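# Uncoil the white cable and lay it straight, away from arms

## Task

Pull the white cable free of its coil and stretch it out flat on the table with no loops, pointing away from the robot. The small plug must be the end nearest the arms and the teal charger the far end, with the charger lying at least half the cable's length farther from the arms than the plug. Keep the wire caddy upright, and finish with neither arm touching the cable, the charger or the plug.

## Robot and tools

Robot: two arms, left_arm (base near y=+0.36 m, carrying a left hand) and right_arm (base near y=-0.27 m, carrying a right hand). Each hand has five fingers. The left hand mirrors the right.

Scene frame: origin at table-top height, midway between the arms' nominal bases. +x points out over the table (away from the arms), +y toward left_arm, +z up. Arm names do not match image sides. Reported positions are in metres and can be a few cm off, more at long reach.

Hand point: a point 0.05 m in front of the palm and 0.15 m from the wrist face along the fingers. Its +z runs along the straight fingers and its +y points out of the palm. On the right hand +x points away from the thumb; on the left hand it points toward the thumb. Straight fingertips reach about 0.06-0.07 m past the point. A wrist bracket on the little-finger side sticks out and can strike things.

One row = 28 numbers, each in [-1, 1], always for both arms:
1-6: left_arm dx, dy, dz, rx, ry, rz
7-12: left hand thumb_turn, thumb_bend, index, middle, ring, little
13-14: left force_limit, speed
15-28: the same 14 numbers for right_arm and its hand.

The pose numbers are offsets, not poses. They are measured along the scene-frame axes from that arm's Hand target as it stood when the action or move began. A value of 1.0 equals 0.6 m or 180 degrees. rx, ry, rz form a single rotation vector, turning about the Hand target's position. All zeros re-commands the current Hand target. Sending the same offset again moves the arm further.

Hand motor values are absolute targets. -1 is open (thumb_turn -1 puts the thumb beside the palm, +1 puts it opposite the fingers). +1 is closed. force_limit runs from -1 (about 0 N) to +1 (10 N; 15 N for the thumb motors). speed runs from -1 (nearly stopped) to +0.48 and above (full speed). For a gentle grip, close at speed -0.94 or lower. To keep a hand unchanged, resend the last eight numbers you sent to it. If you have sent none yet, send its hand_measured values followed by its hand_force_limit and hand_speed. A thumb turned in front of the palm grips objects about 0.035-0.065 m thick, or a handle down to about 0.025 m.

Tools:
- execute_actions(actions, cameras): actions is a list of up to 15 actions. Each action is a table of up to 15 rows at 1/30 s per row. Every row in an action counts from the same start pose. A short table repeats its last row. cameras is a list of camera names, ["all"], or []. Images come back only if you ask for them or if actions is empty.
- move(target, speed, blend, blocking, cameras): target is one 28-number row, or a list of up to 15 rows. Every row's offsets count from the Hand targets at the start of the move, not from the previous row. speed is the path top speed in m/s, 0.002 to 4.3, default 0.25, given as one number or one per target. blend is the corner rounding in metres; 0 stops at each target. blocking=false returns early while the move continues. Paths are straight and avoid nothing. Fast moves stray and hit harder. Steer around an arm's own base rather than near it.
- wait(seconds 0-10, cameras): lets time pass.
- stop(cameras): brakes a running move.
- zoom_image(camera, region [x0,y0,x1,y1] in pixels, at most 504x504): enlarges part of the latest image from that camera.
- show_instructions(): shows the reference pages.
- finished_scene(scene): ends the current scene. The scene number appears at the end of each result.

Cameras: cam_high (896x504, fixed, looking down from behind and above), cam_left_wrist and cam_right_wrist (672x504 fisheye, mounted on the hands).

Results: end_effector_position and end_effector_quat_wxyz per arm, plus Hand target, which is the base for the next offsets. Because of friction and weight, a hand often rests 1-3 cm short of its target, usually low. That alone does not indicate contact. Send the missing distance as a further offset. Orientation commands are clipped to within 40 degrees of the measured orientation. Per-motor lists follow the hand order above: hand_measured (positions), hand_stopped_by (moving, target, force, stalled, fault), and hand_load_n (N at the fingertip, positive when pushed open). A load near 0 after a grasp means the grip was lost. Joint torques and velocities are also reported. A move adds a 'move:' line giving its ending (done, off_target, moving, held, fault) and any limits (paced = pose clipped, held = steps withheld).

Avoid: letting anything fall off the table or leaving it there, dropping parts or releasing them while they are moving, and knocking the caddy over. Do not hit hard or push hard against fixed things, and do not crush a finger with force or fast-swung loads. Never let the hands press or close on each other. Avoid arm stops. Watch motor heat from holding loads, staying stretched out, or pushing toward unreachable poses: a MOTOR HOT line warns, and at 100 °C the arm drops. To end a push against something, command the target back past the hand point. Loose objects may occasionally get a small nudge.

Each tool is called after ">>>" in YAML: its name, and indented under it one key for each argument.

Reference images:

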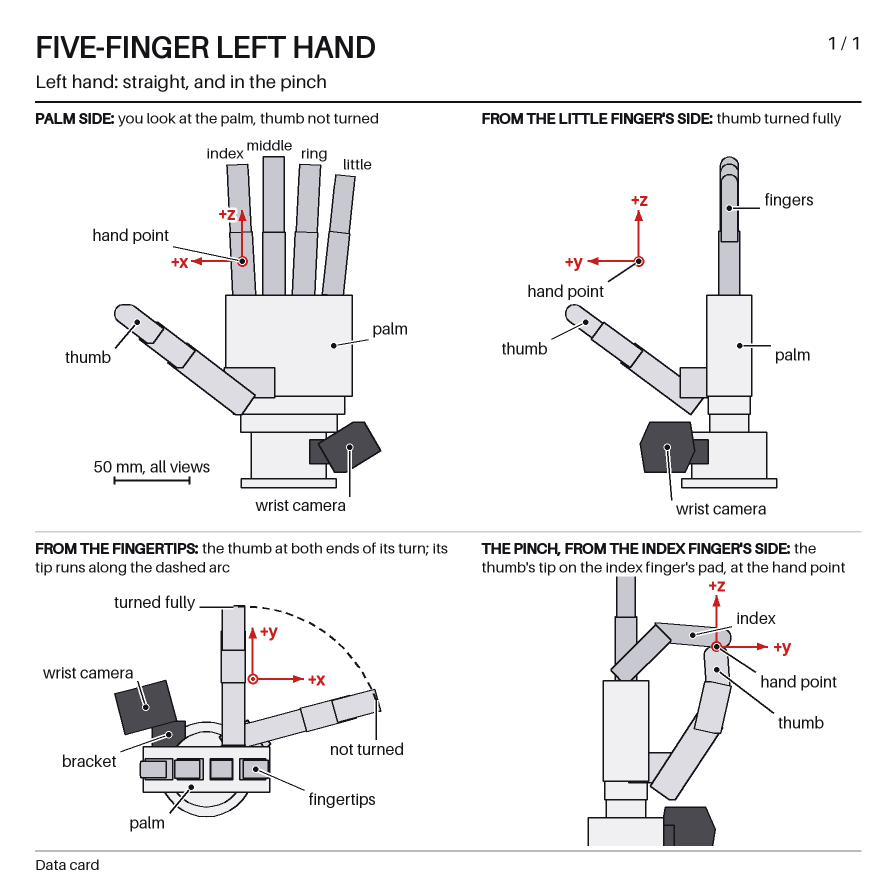

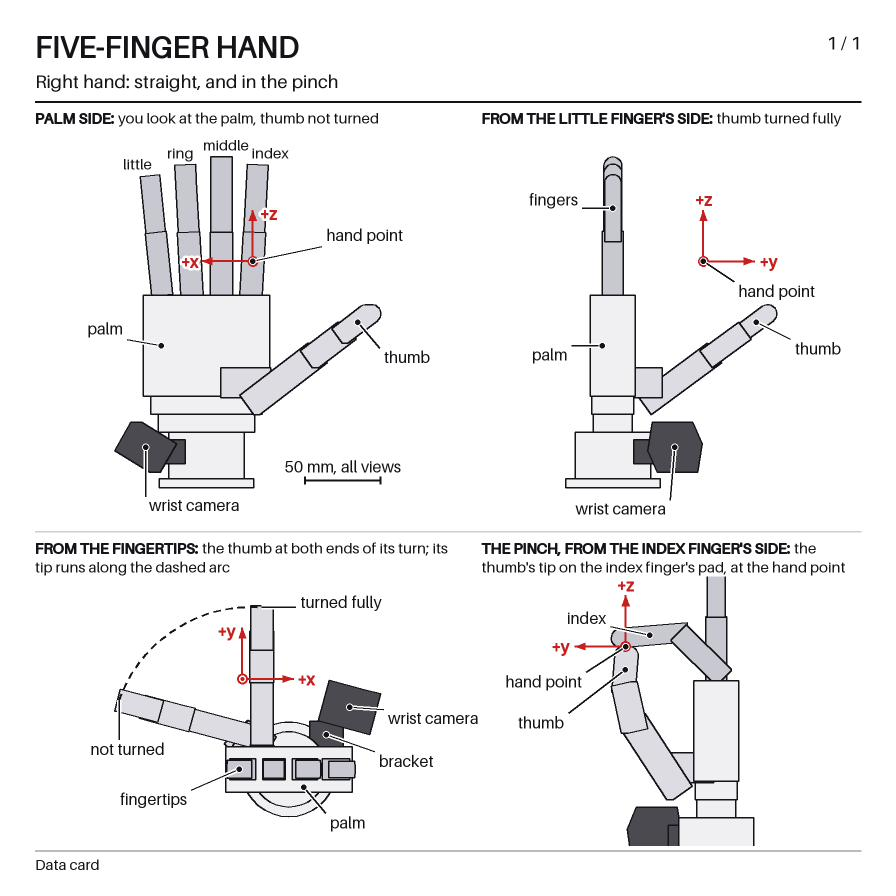

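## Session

>>> execute_actions:
  actions: []

>>> zoom_image:
  camera: "cam_high"
  region: [400, 150, 620, 350]

Scene clock: 0.00 s.
left_arm: end_effector_position=(+0.7203, +0.1299, +0.2619) hand_measured=(-1.000, -1.000, -1.000, -1.000, -1.000, -1.000) hand_load_n=(+0.0, +0.0, +0.0, +0.0, +0.0, +0.0) hand_stopped_by=(target, target, target, target, target, target) hand_force_limit=0.00 hand_speed=-0.80 end_effector_quat_wxyz=(+0.028, +0.872, -0.376, +0.312) | right_arm: end_effector_position=(+0.8146, +0.0124, +0.2536) hand_measured=(-1.000, -1.000, -1.000, -1.000, -1.000, -1.000) hand_load_n=(+0.0, +0.0, -0.5, +0.0, +0.0, +0.0) hand_stopped_by=(target, target, target, target, target, target) hand_force_limit=0.00 hand_speed=-0.80 end_effector_quat_wxyz=(+0.134, +0.021, +0.978, +0.160)
Joint positions: left_arm=[-0.191 2.059 2.081 -0.983 0.194 -0.984] | right_arm=[0.21 2.282 2.54 -1.479 -0.237 1.895]
Joint velocities: within noise
Joint torques (N m): no reading
Motor temperatures (°C): left_arm=[27 30 29 28 29 26] | right_arm=[29 28 31 28 29 27]
Heat: left arm: hottest shoulder 30 °C; right arm: hottest elbow 31 °C.
Hand target: left_arm +0.7252, +0.1291, +0.2871; +0.023, +0.865, -0.375, +0.333 | right_arm +0.8187, +0.0134, +0.2570; +0.140, +0.021, +0.977, +0.162
camera_calibration:
cam_left_wrist: T_world_to_cam=[[0.785177, 0.530565, 0.31937, -0.71778], [-0.0181653, -0.495765, 0.868267, -0.161834], [0.619004, -0.687545, -0.379625, -0.14259], [0, 0, 0, 1]] pos_world=[0.648909, 0.20256, 0.315622]
cam_right_wrist: T_world_to_cam=[[-0.225188, 0.936838, 0.267629, 0.101679], [0.719146, -0.0255073, 0.694391, -0.750336], [0.657358, 0.348832, -0.667979, -0.257265], [0, 0, 0, 1]] pos_world=[0.731613, -0.0246538, 0.321967]

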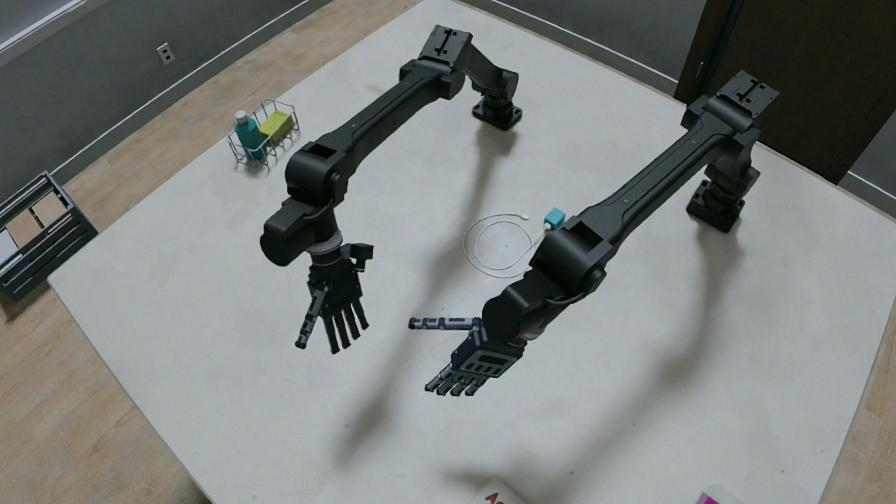

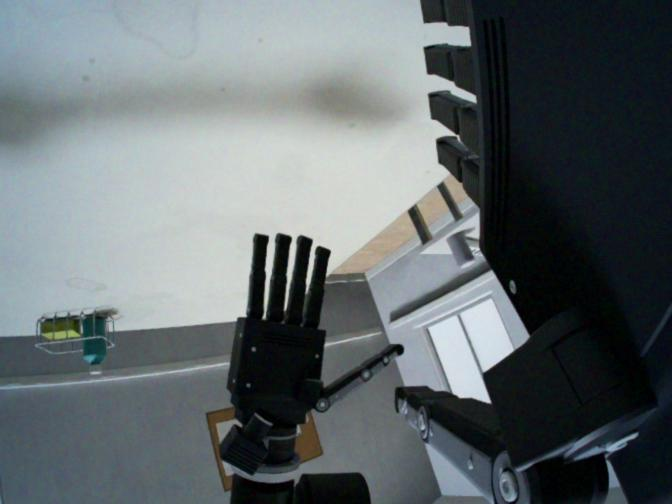

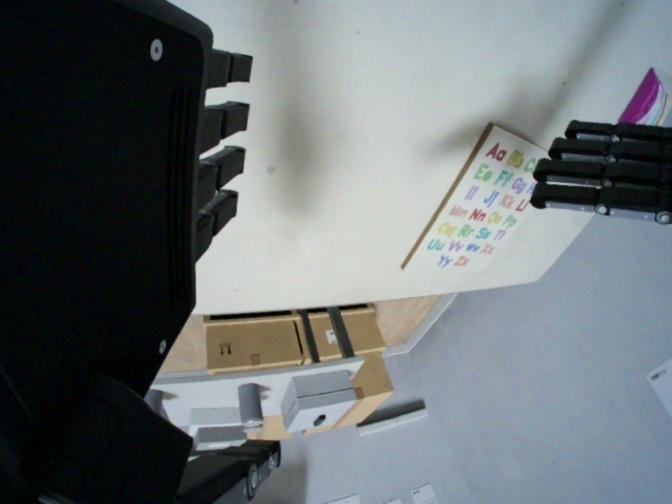

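Scaled by 2.291 from the camera's 896x504 image, which has a finer 1280x720 frame.

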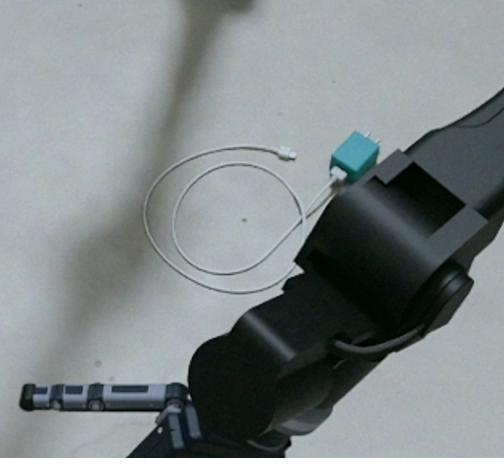

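>>> move:
  target:
    - [-0.35,0.18,0.15,0.03,-0.12,-0.2,-1,-1,-1,-1,-1,-1,0,-0.8,-0.45,-0.6,0.15,0,0,-0.1,-1,-1,-1,-1,-1,-1,0,-0.8]
  speed: 0.3
  cameras: ["all"]

Scene clock: 3.97 s.
left_arm: end_effector_position=(+0.5183, +0.2320, +0.3686) hand_measured=(-1.000, -1.000, -1.000, -1.000, -1.000, -1.000) hand_load_n=(-0.5, +0.5, +0.0, +0.0, +0.0, +0.0) hand_stopped_by=(target, target, target, target, target, target) hand_force_limit=0.00 hand_speed=-0.80 end_effector_quat_wxyz=(+0.019, +0.634, -0.634, +0.442) | right_arm: end_effector_position=(+0.5526, -0.3481, +0.3509) hand_measured=(-1.000, -1.000, -1.000, -1.000, -1.000, -1.000) hand_load_n=(+0.0, +0.0, +0.0, +0.0, +0.0, +0.0) hand_stopped_by=(target, target, target, target, target, target) hand_force_limit=0.00 hand_speed=-0.80 end_effector_quat_wxyz=(+0.172, +0.177, +0.959, +0.136)
Joint positions: left_arm=[0.018 1.524 1.563 -0.912 0.653 -0.202] | right_arm=[-0.409 1.407 1.541 -1.408 -0.333 1.606]
Joint torques (N m): left_arm=[0.56 -13.27 9.65 0.69 0.58 0.09] | right_arm=[1.32 -9.7 9.03 0.29 -0.44 -0.16]
Heat: left arm: hottest shoulder 30 °C; right arm: hottest elbow 31 °C.
Hand target: left_arm +0.5152, +0.2370, +0.3774; +0.014, +0.631, -0.635, +0.446 | right_arm +0.5487, -0.3467, +0.3470; +0.164, +0.173, +0.961, +0.138
Off the commanded pose: left_arm 0.010 m, 1 deg | right_arm 0.006 m, 1 deg.
move: done
camera_calibration:
cam_left_wrist: T_world_to_cam=[[0.747269, -0.0124712, 0.664405, -0.62896], [-0.629074, -0.335464, 0.701235, 0.133435], [0.214138, -0.941971, -0.258527, 0.317383], [0, 0, 0, 1]] pos_world=[0.485978, 0.335884, 0.406367]
cam_right_wrist: T_world_to_cam=[[0.0782996, 0.961042, 0.26508, 0.19598], [0.653408, -0.250294, 0.71443, -0.687657], [0.752945, 0.117266, -0.647551, -0.0348468], [0, 0, 0, 1]] pos_world=[0.460214, -0.356375, 0.416767]

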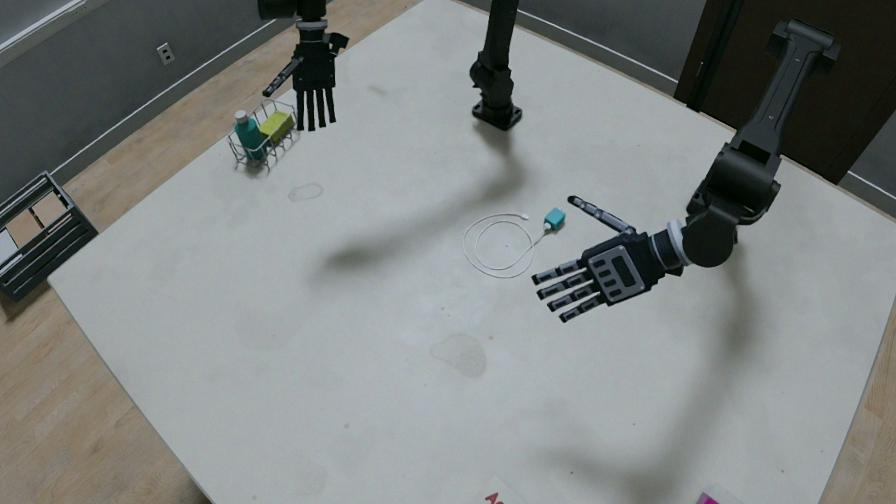

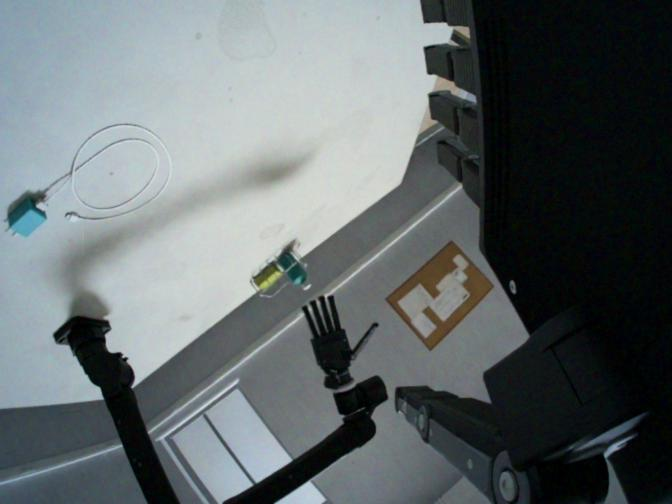

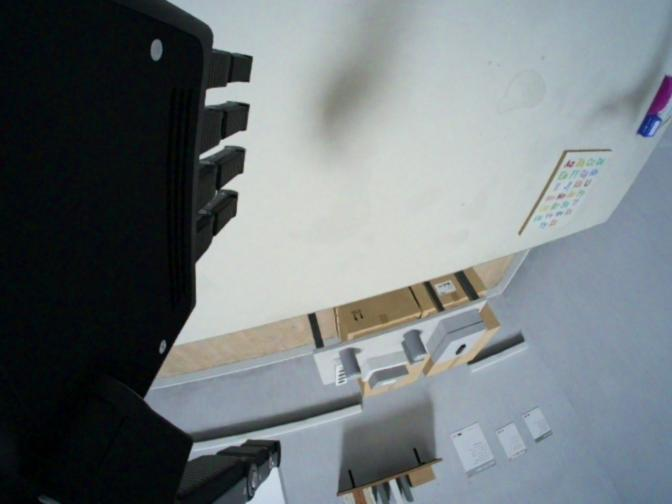

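>>> zoom_image:
  camera: "cam_high"
  region: [450, 195, 580, 295]

>>> zoom_image:
  camera: "cam_high"
  region: [535, 195, 585, 245]

Scaled by 3.877 from the camera's 896x504 image, which has a finer 1280x720 frame.

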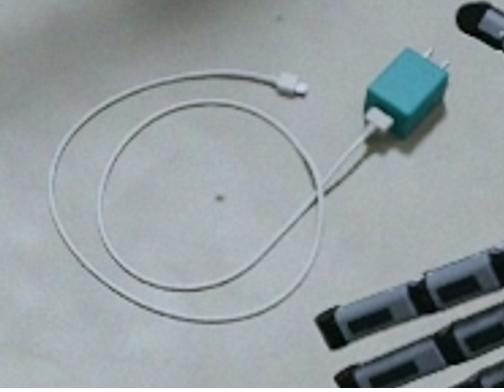

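Scaled by 10.080 from the camera's 896x504 image, which has a finer 1280x720 frame.

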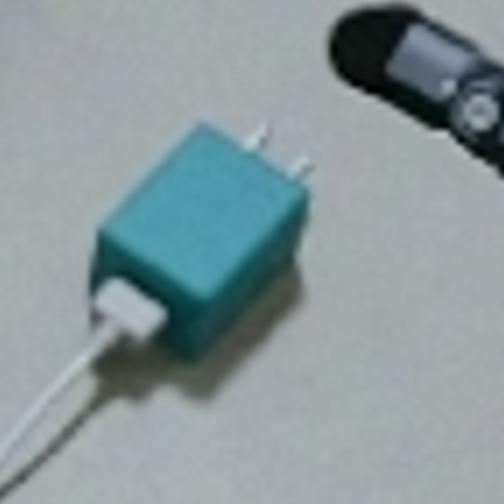

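>>> move:
  target:
    - [-0.408,-0.245,-0.245,0.0512,-0.2242,-0.3614,-1,-1,-1,-1,-1,-1,0,-0.8,0,0,0,0,0,0,-1,-1,-1,-1,-1,-1,0,-0.8]
  speed: 0.35
  cameras: ["all"]

Scene clock: 7.60 s.
left_arm: end_effector_position=(+0.2680, +0.0941, +0.2212) hand_measured=(-1.000, -1.000, -1.000, -1.000, -1.000, -1.000) hand_load_n=(+0.0, +0.0, +0.0, +0.0, +0.0, +0.0) hand_stopped_by=(target, target, target, target, target, target) hand_force_limit=0.00 hand_speed=-0.80 end_effector_quat_wxyz=(-0.008, -0.033, +0.869, -0.494) | right_arm: end_effector_position=(+0.5525, -0.3481, +0.3509) hand_measured=(-1.000, -1.000, -1.000, -1.000, -1.000, -1.000) hand_load_n=(+0.0, +0.0, +0.0, +0.0, +0.0, +0.0) hand_stopped_by=(target, target, target, target, target, target) hand_force_limit=0.00 hand_speed=-0.80 end_effector_quat_wxyz=(+0.172, +0.177, +0.960, +0.136)
Joint positions: left_arm=[-0.396 1.199 0.919 -0.72 0.917 0.837] | right_arm=[-0.409 1.407 1.541 -1.408 -0.333 1.605]
Joint torques (N m): left_arm=[-1.38 -8.64 8.88 1.57 0.34 0.05] | right_arm=[1.14 -10.34 8.76 0.2 -0.51 -0.15]
Heat: left arm: hottest shoulder 30 °C; right arm: hottest elbow 32 °C.
Hand target: left_arm +0.2704, +0.0899, +0.2302; +0.008, -0.015, +0.866, -0.499 | right_arm +0.5487, -0.3467, +0.3470; +0.164, +0.173, +0.961, +0.138
Off the commanded pose: left_arm 0.010 m, 3 deg | right_arm 0.006 m, 1 deg.
move: off_target (left_arm)
camera_calibration:
cam_left_wrist: T_world_to_cam=[[-0.188656, -0.508808, 0.839954, -0.0869254], [-0.819166, 0.553277, 0.151164, 0.12203], [-0.541641, -0.659544, -0.521178, 0.437098], [0, 0, 0, 1]] pos_world=[0.320314, 0.176541, 0.282372]
cam_right_wrist: T_world_to_cam=[[0.0775989, 0.961183, 0.264776, 0.196488], [0.653417, -0.249618, 0.714659, -0.687449], [0.753011, 0.117552, -0.647423, -0.0347522], [0, 0, 0, 1]] pos_world=[0.460112, -0.356375, 0.416767]

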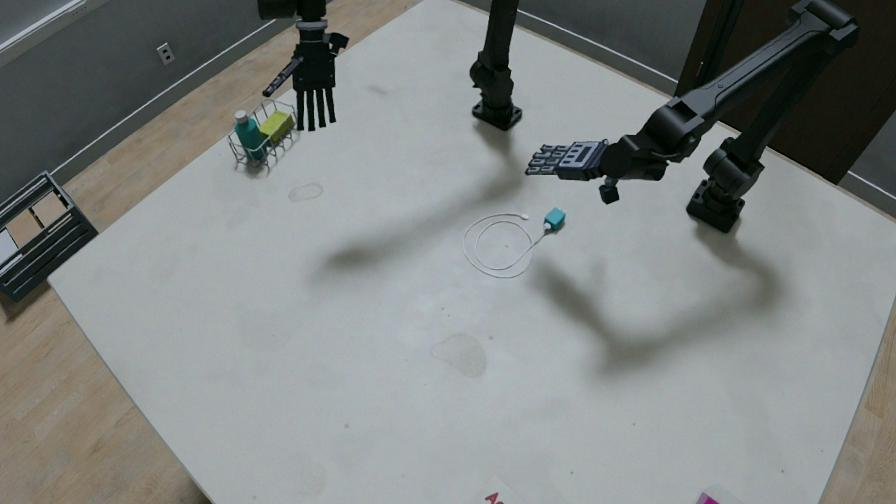

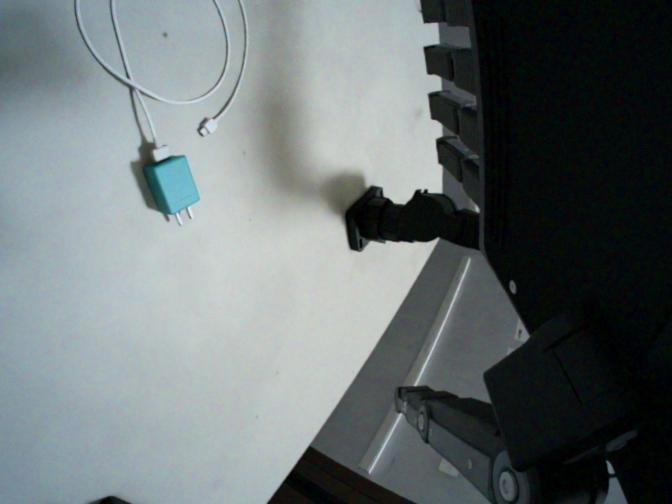

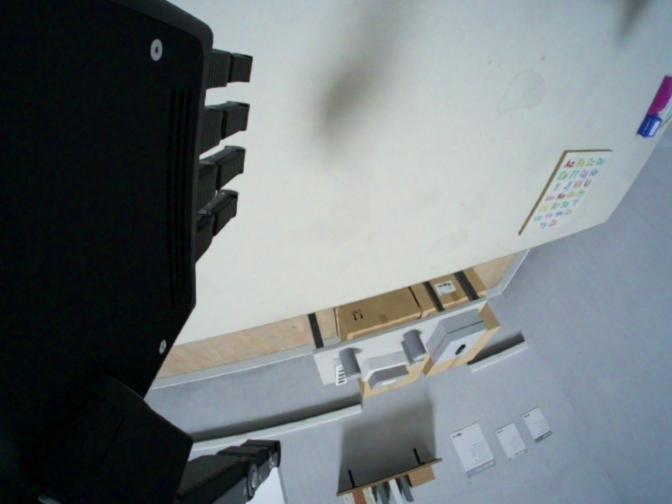

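>>> zoom_image:
  camera: "cam_left_wrist"
  region: [120, 130, 220, 230]

Scaled by 5.040 from the camera's 672x504 image, which has a finer 960x720 frame.

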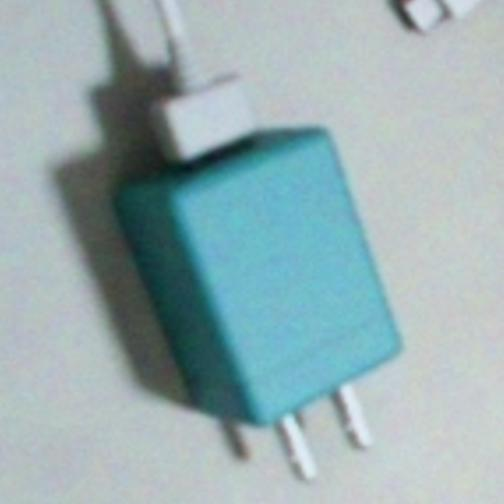

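>>> move:
  target:
    - [0,0,0,0,0,-0.025,1,-0.7,-0.6,-0.6,-1,-1,0,0.2,0,0,0,0,0,0,-1,-1,-1,-1,-1,-1,0,-0.8]
    - [-0.0307,-0.055,-0.2,0,0,-0.025,1,-0.7,-0.6,-0.6,-1,-1,0,0.2,0,0,0,0,0,0,-1,-1,-1,-1,-1,-1,0,-0.8]
  speed: 0.2
  cameras: ["cam_left_wrist"]

Scene clock: 11.30 s.
left_arm: end_effector_position=(+0.2504, +0.0630, +0.1091) hand_measured=(+1.000, -0.700, -0.600, -0.600, -1.000, -1.000) hand_load_n=(+0.0, +0.0, +0.0, +0.0, +0.0, +0.0) hand_stopped_by=(target, target, target, target, target, target) hand_force_limit=0.00 hand_speed=0.20 end_effector_quat_wxyz=(-0.015, +0.014, +0.868, -0.497) | right_arm: end_effector_position=(+0.5525, -0.3481, +0.3509) hand_measured=(-1.000, -1.000, -1.000, -1.000, -1.000, -1.000) hand_load_n=(+0.0, +0.0, +0.0, +0.0, +0.0, +0.0) hand_stopped_by=(target, target, target, target, target, target) hand_force_limit=0.00 hand_speed=-0.80 end_effector_quat_wxyz=(+0.172, +0.177, +0.960, +0.136)
Joint positions: left_arm=[-0.494 1.357 0.724 -0.327 0.905 0.831] | right_arm=[-0.409 1.407 1.541 -1.408 -0.333 1.605]
Joint torques (N m): left_arm=[-1.55 -7.88 7.61 1.68 0.36 -0.13] | right_arm=[0.73 -10.7 8.98 0.16 -0.44 -0.18]
Heat: left arm: hottest shoulder 31 °C; right arm: hottest elbow 32 °C.
Hand target: left_arm +0.2519, +0.0570, +0.1103; -0.011, +0.019, +0.866, -0.499 | right_arm +0.5487, -0.3467, +0.3470; +0.164, +0.173, +0.961, +0.138
Off the commanded pose: left_arm 0.006 m, 1 deg | right_arm 0.006 m, 1 deg.
move: done
camera_calibration:
cam_left_wrist: T_world_to_cam=[[-0.262167, -0.48271, 0.835619, 0.00529797], [-0.772008, 0.624464, 0.118523, 0.12913], [-0.579027, -0.614032, -0.53637, 0.356737], [0, 0, 0, 1]] pos_world=[0.307638, 0.140968, 0.171611]
Images, in order (width x height): cam_left_wrist 672x504.

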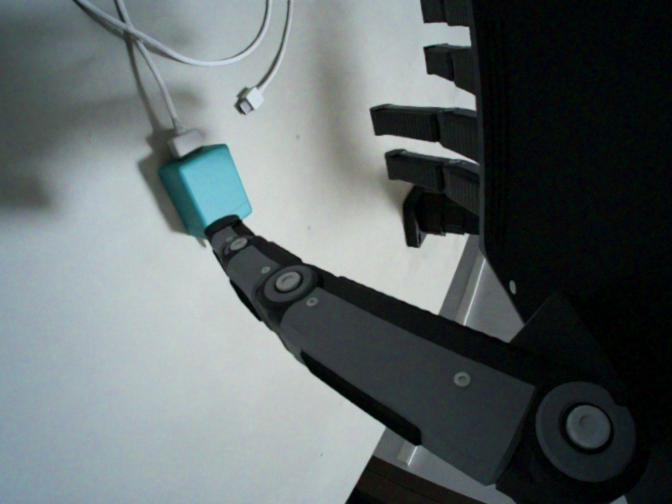

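>>> zoom_image:
  camera: "cam_left_wrist"
  region: [140, 110, 280, 250]

Scaled by 3.600 from the camera's 672x504 image, which has a finer 960x720 frame.

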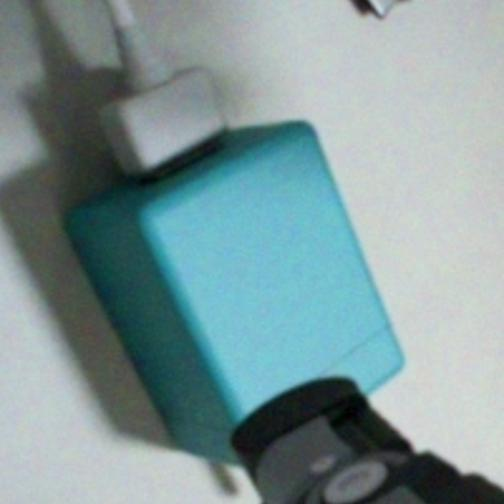

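>>> move:
  target:
    - [-0.006,-0.0,-0.112,0,0,0,1,-0.7,-0.6,-0.6,-1,-1,0,0.2,0,0,0,0,0,0,-1,-1,-1,-1,-1,-1,0,-0.8]
  speed: 0.1
  cameras: ["cam_left_wrist"]

Scene clock: 13.47 s.
left_arm: end_effector_position=(+0.2472, +0.0628, +0.0427) hand_measured=(+1.000, -0.700, -0.600, -0.600, -1.000, -1.000) hand_load_n=(+0.0, +0.0, +0.0, +0.0, -0.5, +0.0) hand_stopped_by=(target, target, target, target, target, target) hand_force_limit=0.00 hand_speed=0.20 end_effector_quat_wxyz=(-0.014, +0.014, +0.868, -0.497) | right_arm: end_effector_position=(+0.5525, -0.3481, +0.3509) hand_measured=(-1.000, -1.000, -1.000, -1.000, -1.000, -1.000) hand_load_n=(+0.0, -0.5, +0.0, +0.0, +0.0, +0.0) hand_stopped_by=(target, target, target, target, target, target) hand_force_limit=0.00 hand_speed=-0.80 end_effector_quat_wxyz=(+0.172, +0.177, +0.960, +0.136)
Joint positions: left_arm=[-0.498 1.505 0.64 -0.09 0.902 0.825] | right_arm=[-0.409 1.407 1.541 -1.408 -0.333 1.605]
Joint torques (N m): left_arm=[-1.44 -8.53 6.23 1.73 0.31 -0.1] | right_arm=[1.55 -10.17 8.95 0.24 -0.46 -0.17]
Heat: left arm: hottest shoulder 31 °C; right arm: hottest elbow 32 °C.
Hand target: left_arm +0.2484, +0.0570, +0.0431; -0.011, +0.019, +0.866, -0.499 | right_arm +0.5487, -0.3467, +0.3470; +0.164, +0.173, +0.961, +0.138
Off the commanded pose: left_arm 0.006 m, 1 deg | right_arm 0.006 m, 1 deg.
move: done
camera_calibration:
cam_left_wrist: T_world_to_cam=[[-0.263016, -0.482432, 0.835513, 0.0600181], [-0.77249, 0.624119, 0.117195, 0.134838], [-0.577999, -0.614601, -0.536827, 0.319016], [0, 0, 0, 1]] pos_world=[0.304337, 0.140867, 0.105308]
Images, in order (width x height): cam_left_wrist 672x504.

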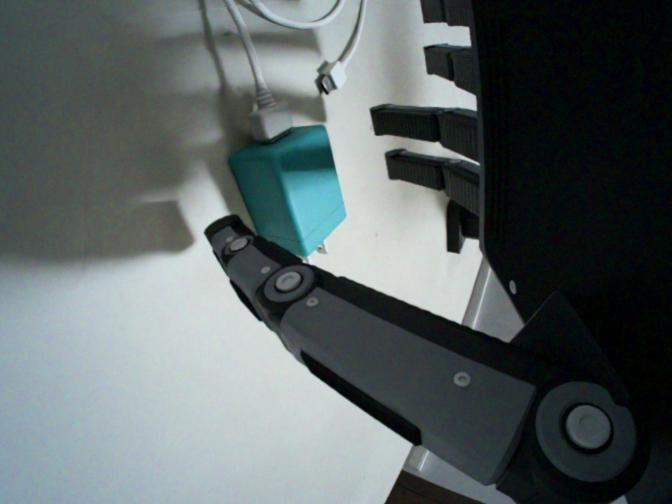

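>>> move:
  target:
    - [-0.001,-0.03,-0.015,0,0,0,1,-0.7,-0.6,-0.6,-1,-1,0,0.2,0,0,0,0,0,0,-1,-1,-1,-1,-1,-1,0,-0.8]
  speed: 0.08
  cameras: ["cam_left_wrist"]

Scene clock: 14.90 s.
left_arm: end_effector_position=(+0.2438, +0.0465, +0.0322) hand_measured=(+1.000, -0.700, -0.600, -0.600, -1.000, -1.000) hand_load_n=(+0.0, +0.0, +0.0, +0.0, +0.0, +0.0) hand_stopped_by=(target, target, target, target, target, target) hand_force_limit=0.00 hand_speed=0.20 end_effector_quat_wxyz=(-0.016, +0.014, +0.868, -0.495) | right_arm: end_effector_position=(+0.5525, -0.3481, +0.3509) hand_measured=(-1.000, -1.000, -1.000, -1.000, -1.000, -1.000) hand_load_n=(+0.0, +0.0, +0.0, +0.0, +0.0, +0.0) hand_stopped_by=(target, target, target, target, target, target) hand_force_limit=0.00 hand_speed=-0.80 end_effector_quat_wxyz=(+0.172, +0.177, +0.960, +0.136)
Joint positions: left_arm=[-0.543 1.545 0.64 -0.012 0.876 0.77] | right_arm=[-0.409 1.407 1.541 -1.408 -0.333 1.605]
Joint torques (N m): left_arm=[-1.2 -8.82 6.68 1.77 0.33 -0.13] | right_arm=[1.2 -10.05 8.9 0.46 -0.43 -0.13]
Heat: left arm: hottest shoulder 31 °C; right arm: hottest elbow 32 °C.
Hand target: left_arm +0.2478, +0.0390, +0.0340; -0.011, +0.019, +0.866, -0.499 | right_arm +0.5487, -0.3467, +0.3470; +0.164, +0.173, +0.961, +0.138
Off the commanded pose: left_arm 0.009 m, 1 deg | right_arm 0.006 m, 1 deg.
move: done
camera_calibration:
cam_left_wrist: T_world_to_cam=[[-0.260209, -0.484892, 0.834968, 0.0594453], [-0.771129, 0.62478, 0.122515, 0.142961], [-0.581078, -0.611988, -0.536487, 0.301906], [0, 0, 0, 1]] pos_world=[0.30114, 0.124268, 0.0948191]
Images, in order (width x height): cam_left_wrist 672x504.

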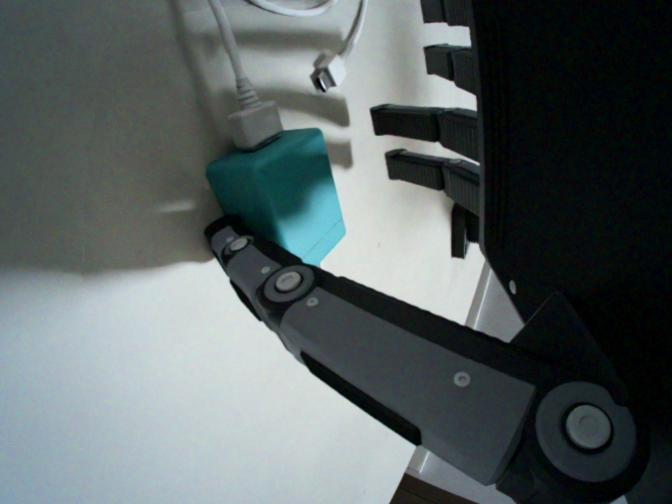

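>>> move:
  target:
    - [0,0,0,0,0,0,1,-0.5,0.3,0.3,-1,-1,-0.2,-0.9,0,0,0,0,0,0,-1,-1,-1,-1,-1,-1,0,-0.8]
  speed: 0.1
  cameras: ["cam_left_wrist"]

Scene clock: 17.47 s.
left_arm: end_effector_position=(+0.2442, +0.0463, +0.0324) hand_measured=(+1.000, -0.502, -0.006, -0.024, -1.000, -1.000) hand_load_n=(-2.5, +7.0, +6.5, +4.0, +0.0, +0.0) hand_stopped_by=(target, target, force, force, target, target) hand_force_limit=-0.20 hand_speed=-0.90 end_effector_quat_wxyz=(-0.016, +0.013, +0.868, -0.496) | right_arm: end_effector_position=(+0.5525, -0.3481, +0.3509) hand_measured=(-1.000, -1.000, -1.000, -1.000, -1.000, -1.000) hand_load_n=(+0.0, +0.0, +0.0, +0.0, +0.0, +0.0) hand_stopped_by=(target, target, target, target, target, target) hand_force_limit=0.00 hand_speed=-0.80 end_effector_quat_wxyz=(+0.172, +0.177, +0.960, +0.136)
Joint positions: left_arm=[-0.543 1.545 0.64 -0.01 0.875 0.768] | right_arm=[-0.409 1.407 1.541 -1.408 -0.333 1.605]
Joint torques (N m): left_arm=[-1.14 -8.94 6.43 1.77 0.31 -0.13] | right_arm=[1.32 -9.93 9.02 0.24 -0.46 -0.18]
Heat: left arm: hottest shoulder 31 °C; right arm: hottest elbow 32 °C.
Hand target: left_arm +0.2478, +0.0390, +0.0340; -0.011, +0.019, +0.866, -0.499 | right_arm +0.5487, -0.3467, +0.3470; +0.164, +0.173, +0.961, +0.138
Off the commanded pose: left_arm 0.008 m, 1 deg | right_arm 0.006 m, 1 deg.
move: done
camera_calibration:
cam_left_wrist: T_world_to_cam=[[-0.259739, -0.484896, 0.835112, 0.0591525], [-0.772185, 0.623593, 0.121913, 0.143753], [-0.579885, -0.613195, -0.5364, 0.301905], [0, 0, 0, 1]] pos_world=[0.301438, 0.124166, 0.0950178]
Images, in order (width x height): cam_left_wrist 672x504.

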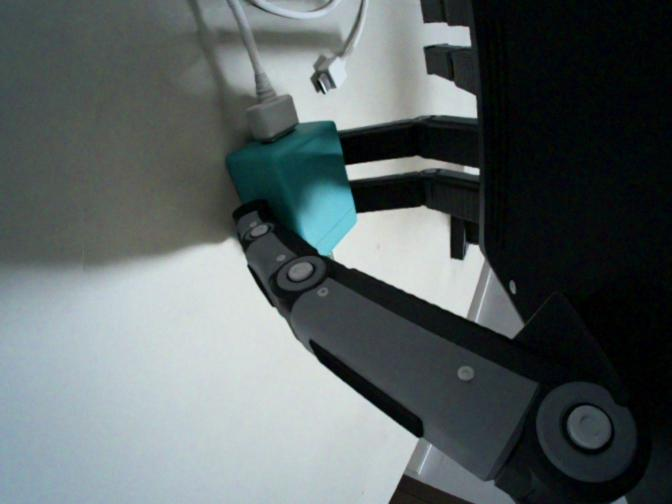

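>>> move:
  target:
    - [0.03,-0.02,0.35,0,0,0,1,-0.5,0.3,0.3,-1,-1,-0.2,-0.9,0,0,0,0,0,0,-1,-1,-1,-1,-1,-1,0,-0.8]
    - [0.05,-0.02,0.78,-0.08,-0.005,0,1,-0.5,0.3,0.3,-1,-1,-0.2,-0.9,0,0,0,0,0,0,-1,-1,-1,-1,-1,-1,0,-0.8]
  speed: 0.14
  blend: [0.03,0]
  cameras: ["all"]

Scene clock: 22.23 s.
left_arm: end_effector_position=(+0.2722, +0.0255, +0.4787) hand_measured=(+1.000, -0.502, -0.006, -0.024, -1.000, -1.000) hand_load_n=(-2.5, +7.5, +5.5, +3.5, +0.0, +0.0) hand_stopped_by=(target, target, force, force, target, target) hand_force_limit=-0.20 hand_speed=-0.90 end_effector_quat_wxyz=(-0.014, +0.020, +0.802, -0.597) | right_arm: end_effector_position=(+0.5525, -0.3481, +0.3509) hand_measured=(-1.000, -1.000, -1.000, -1.000, -1.000, -1.000) hand_load_n=(+0.0, +0.0, +0.0, +0.0, +0.0, +0.0) hand_stopped_by=(target, target, target, target, target, target) hand_force_limit=0.00 hand_speed=-0.80 end_effector_quat_wxyz=(+0.172, +0.177, +0.960, +0.136)
Joint positions: left_arm=[-0.481 1.213 1.47 -0.906 1.074 0.59] | right_arm=[-0.409 1.407 1.541 -1.408 -0.333 1.605]
Joint torques (N m): left_arm=[0.21 -7.24 13.57 0.59 0.61 -0.11] | right_arm=[1.08 -10.52 8.9 0.24 -0.46 -0.16]
Heat: left arm: hottest shoulder 31 °C; right arm: hottest elbow 33 °C.
Hand target: left_arm +0.2777, +0.0270, +0.5022; -0.002, +0.024, +0.797, -0.604 | right_arm +0.5487, -0.3467, +0.3470; +0.164, +0.173, +0.961, +0.138
Off the commanded pose: left_arm 0.024 m, 2 deg | right_arm 0.006 m, 1 deg.
move: off_target (left_arm)
camera_calibration:
cam_left_wrist: T_world_to_cam=[[-0.268431, -0.26863, 0.925085, -0.362534], [-0.766675, 0.641007, -0.0363269, 0.197746], [-0.583227, -0.718991, -0.378018, 0.472646], [0, 0, 0, 1]] pos_world=[0.329952, 0.115684, 0.521227]
cam_right_wrist: T_world_to_cam=[[0.0775989, 0.961183, 0.264776, 0.196488], [0.653417, -0.249618, 0.714659, -0.687449], [0.753011, 0.117552, -0.647423, -0.0347522], [0, 0, 0, 1]] pos_world=[0.460112, -0.356375, 0.416767]

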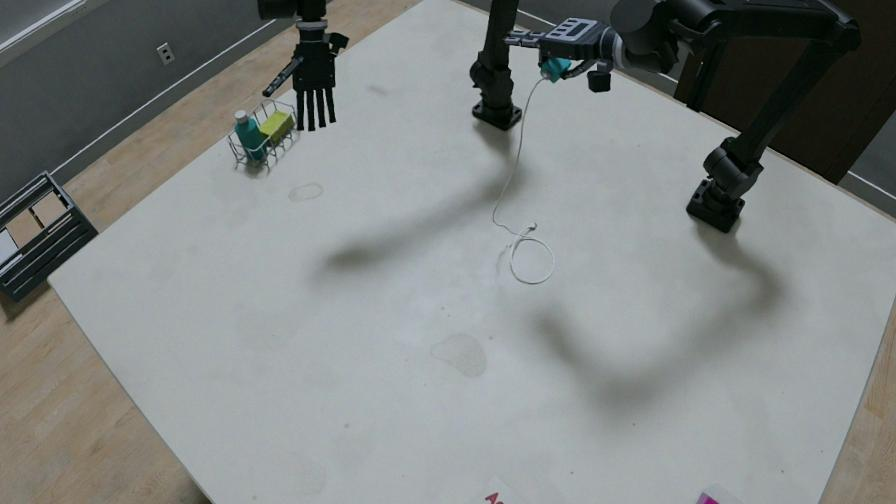

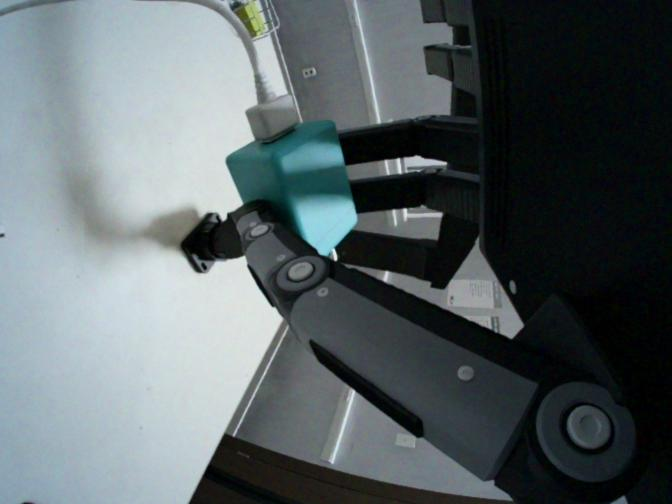

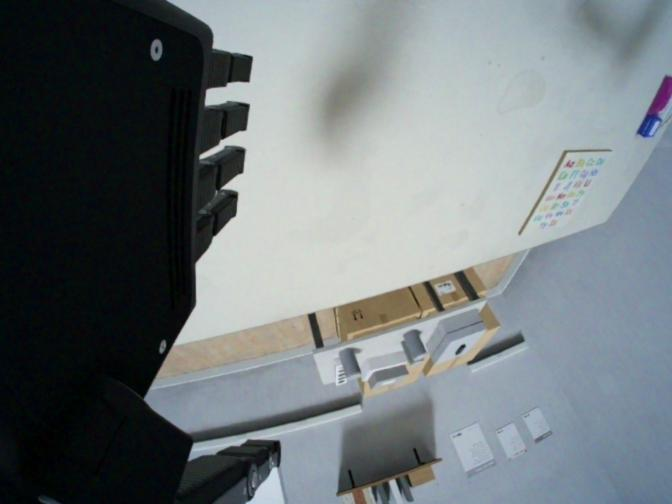

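>>> move:
  target:
    - [-0.165,0.12,0.43,-0.08,-0.0,0,1,-0.5,0.3,0.3,-1,-1,-0.2,-0.9,0,0,0,0,0,0,-1,-1,-1,-1,-1,-1,0,-0.8]
  speed: 0.12
  cameras: ["cam_high","cam_left_wrist"]

Scene clock: 25.77 s.
left_arm: end_effector_position=(+0.1810, +0.0953, +0.7454) hand_measured=(+1.000, -0.502, -0.006, -0.024, -1.000, -1.000) hand_load_n=(-2.5, +8.0, +6.0, +3.5, +0.0, +0.5) hand_stopped_by=(target, target, force, force, target, target) hand_force_limit=-0.20 hand_speed=-0.90 end_effector_quat_wxyz=(-0.017, +0.012, +0.720, -0.693) | right_arm: end_effector_position=(+0.5525, -0.3481, +0.3509) hand_measured=(-1.000, -1.000, -1.000, -1.000, -1.000, -1.000) hand_load_n=(+0.0, -0.5, +0.0, +0.0, +0.0, +0.0) hand_stopped_by=(target, target, target, target, target, target) hand_force_limit=0.00 hand_speed=-0.80 end_effector_quat_wxyz=(+0.172, +0.177, +0.960, +0.136)
Joint positions: left_arm=[-0.314 1.172 2.024 -1.006 1.321 0.141] | right_arm=[-0.409 1.407 1.541 -1.408 -0.333 1.605]
Joint torques (N m): left_arm=[0.67 -5.13 9.81 2.09 0.24 -0.16] | right_arm=[1.2 -10.17 9.05 0.24 -0.48 -0.13]
Heat: left arm: hottest shoulder 31 °C; right arm: hottest elbow 33 °C.
Hand target: left_arm +0.1787, +0.0990, +0.7601; +0.001, +0.024, +0.715, -0.699 | right_arm +0.5487, -0.3467, +0.3470; +0.164, +0.173, +0.961, +0.138
Off the commanded pose: left_arm 0.015 m, 3 deg | right_arm 0.006 m, 1 deg.
move: off_target (left_arm)
camera_calibration:
cam_left_wrist: T_world_to_cam=[[-0.246429, -0.0300625, 0.968694, -0.67419], [-0.774515, 0.606937, -0.178195, 0.203157], [-0.58258, -0.794181, -0.172851, 0.42453], [0, 0, 0, 1]] pos_world=[0.238531, 0.193582, 0.762667]
Images, in order (width x height): cam_high 896x504, cam_left_wrist 672x504.

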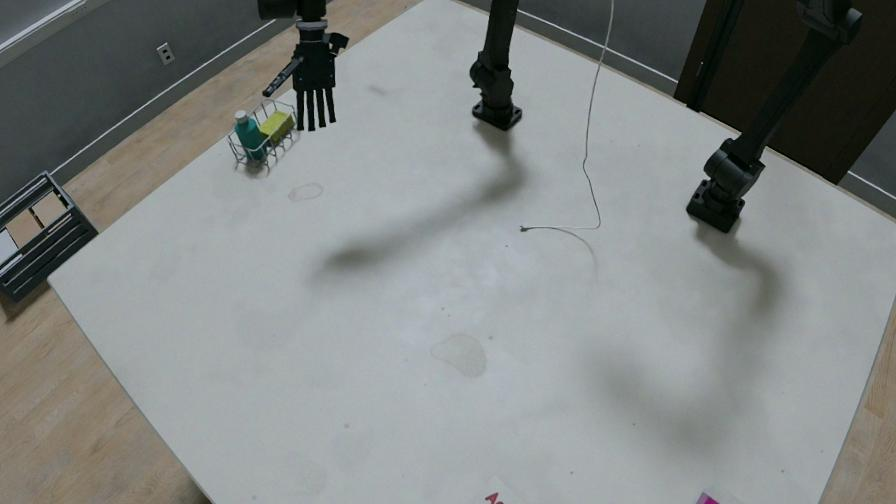

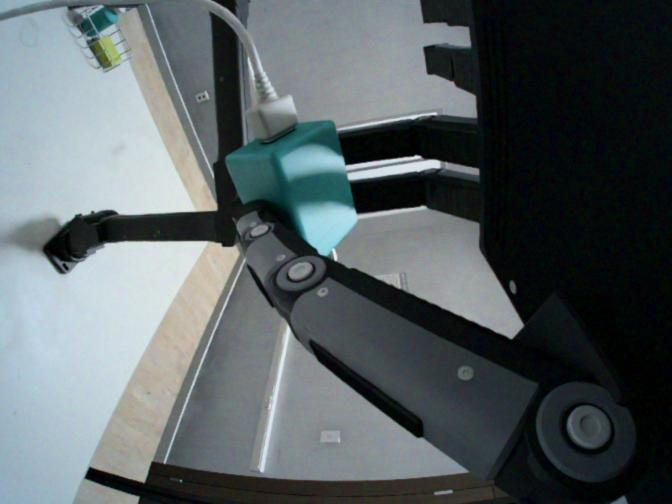

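>>> move:
  target:
    - [-0.35,-0.133,0.14,-0.055,0,0,1,-0.5,0.3,0.3,-1,-1,-0.2,-0.9,0,0,0,0,0,0,-1,-1,-1,-1,-1,-1,0,-0.8]
  speed: 0.1
  cameras: ["cam_high","cam_left_wrist"]

Scene clock: 29.37 s.
left_arm: end_effector_position=(-0.0260, +0.0103, +0.8307) hand_measured=(+1.000, -0.502, -0.006, -0.024, -1.000, -1.000) hand_load_n=(-2.5, +8.0, +5.5, +3.5, +0.0, +0.0) hand_stopped_by=(target, target, force, force, target, target) hand_force_limit=-0.20 hand_speed=-0.90 end_effector_quat_wxyz=(+0.000, -0.015, -0.661, +0.750) | right_arm: end_effector_position=(+0.5525, -0.3481, +0.3509) hand_measured=(-1.000, -1.000, -1.000, -1.000, -1.000, -1.000) hand_load_n=(+0.0, +0.0, +0.0, +0.0, +0.0, +0.0) hand_stopped_by=(target, target, target, target, target, target) hand_force_limit=0.00 hand_speed=-0.80 end_effector_quat_wxyz=(+0.172, +0.177, +0.960, +0.136)
Joint positions: left_arm=[-1.338 1.057 2.114 -0.927 0.279 -0.014] | right_arm=[-0.409 1.407 1.541 -1.408 -0.333 1.605]
Joint torques (N m): left_arm=[-1.44 -2.02 8.88 1.33 -0.29 0.09] | right_arm=[1.32 -9.93 8.95 0.32 -0.43 -0.16]
Heat: left arm: hottest shoulder 31 °C; right arm: hottest elbow 33 °C.
Hand target: left_arm -0.0312, +0.0191, +0.8441; -0.003, -0.024, -0.652, +0.758 | right_arm +0.5487, -0.3467, +0.3470; +0.164, +0.173, +0.961, +0.138
Off the commanded pose: left_arm 0.017 m, 2 deg | right_arm 0.006 m, 1 deg.
move: off_target (left_arm)
camera_calibration:
cam_left_wrist: T_world_to_cam=[[-0.271549, 0.123594, 0.954456, -0.800821], [-0.779423, 0.553533, -0.293429, 0.205779], [-0.564589, -0.823605, -0.0539792, 0.153199], [0, 0, 0, 1]] pos_world=[0.0294212, 0.111247, 0.832999]
Images, in order (width x height): cam_high 896x504, cam_left_wrist 672x504.

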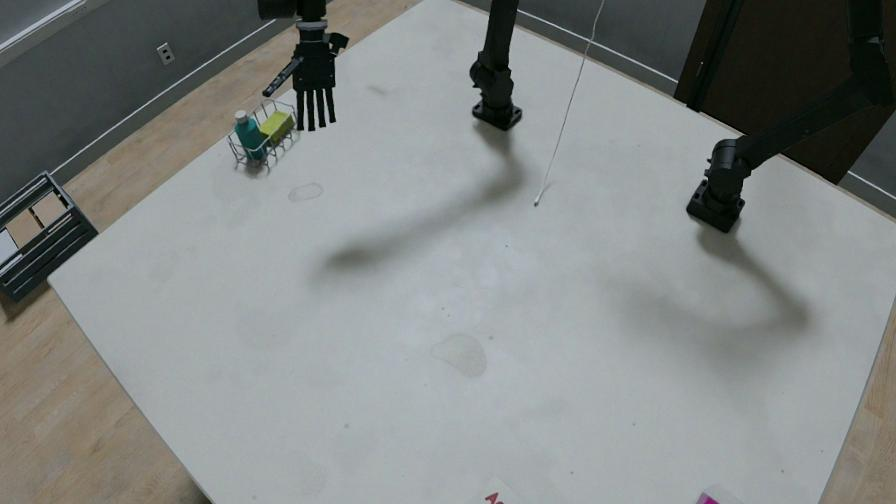

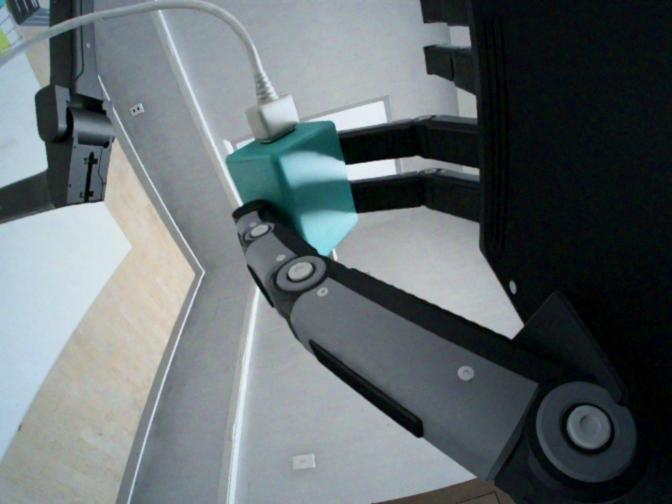

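>>> move:
  target:
    - [0.25,-0.033,0,0,0,0.16,1,-0.5,0.3,0.3,-1,-1,-0.2,-0.9,0,0,0,0,0,0,-1,-1,-1,-1,-1,-1,0,-0.8]
    - [0.55,0.0,-0.025,0,0,0.4,1,-0.5,0.3,0.3,-1,-1,-0.2,-0.9,0,0,0,0,0,0,-1,-1,-1,-1,-1,-1,0,-0.8]
  speed: 0.15
  blend: [0.04,0]
  cameras: ["cam_high","cam_left_wrist"]

Scene clock: 34.90 s.
left_arm: end_effector_position=(+0.2977, +0.0070, +0.8013) hand_measured=(+1.000, -0.502, -0.006, -0.024, -1.000, -1.000) hand_load_n=(-2.5, +8.0, +6.0, +3.5, +0.0, +0.0) hand_stopped_by=(target, target, force, force, target, target) hand_force_limit=-0.20 hand_speed=-0.90 end_effector_quat_wxyz=(+0.441, -0.360, +0.568, -0.595) | right_arm: end_effector_position=(+0.5525, -0.3481, +0.3509) hand_measured=(-1.000, -1.000, -1.000, -1.000, -1.000, -1.000) hand_load_n=(+0.0, +0.0, +0.0, +0.0, +0.5, +0.0) hand_stopped_by=(target, target, target, target, target, target) hand_force_limit=0.00 hand_speed=-0.80 end_effector_quat_wxyz=(+0.172, +0.177, +0.960, +0.136)
Joint positions: left_arm=[-1.061 1.283 2.153 -0.747 -0.665 0.149] | right_arm=[-0.409 1.407 1.541 -1.408 -0.333 1.605]
Joint torques (N m): left_arm=[0.5 -6.36 10.48 2.54 -0.15 0.09] | right_arm=[0.67 -10.34 8.9 0.17 -0.45 -0.15]
Heat: left arm: hottest shoulder 31 °C; right arm: hottest elbow 33 °C.
Hand target: left_arm +0.2987, +0.0193, +0.8291; +0.448, -0.364, +0.541, -0.611 | right_arm +0.5487, -0.3467, +0.3470; +0.164, +0.173, +0.961, +0.138
Off the commanded pose: left_arm 0.030 m, 4 deg | right_arm 0.006 m, 1 deg.
move: off_target (left_arm)
camera_calibration:
cam_left_wrist: T_world_to_cam=[[-0.19785, -0.26982, 0.942366, -0.693998], [-0.783361, -0.534376, -0.31747, 0.479308], [0.589237, -0.801024, -0.10564, 0.0293579], [0, 0, 0, 1]] pos_world=[0.220865, 0.0923924, 0.809267]
Images, in order (width x height): cam_high 896x504, cam_left_wrist 672x504.

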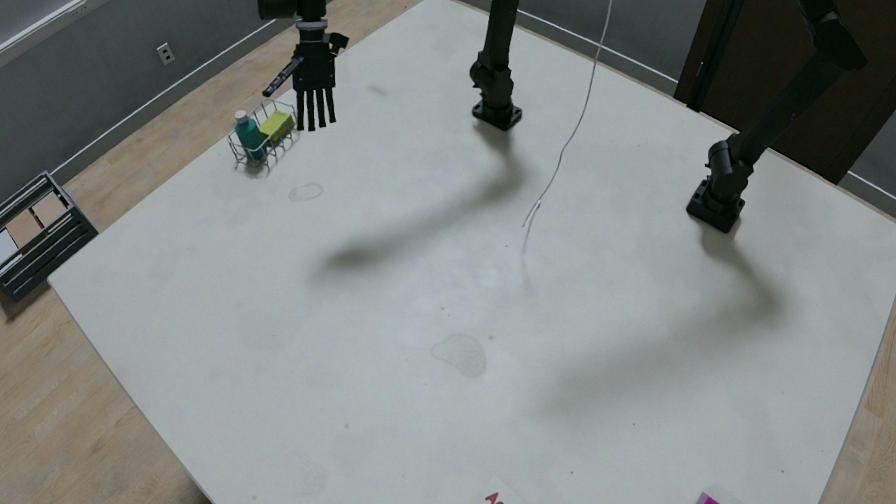

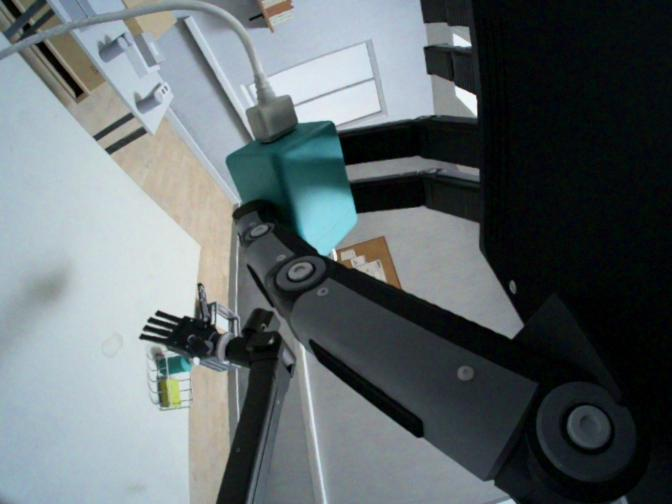

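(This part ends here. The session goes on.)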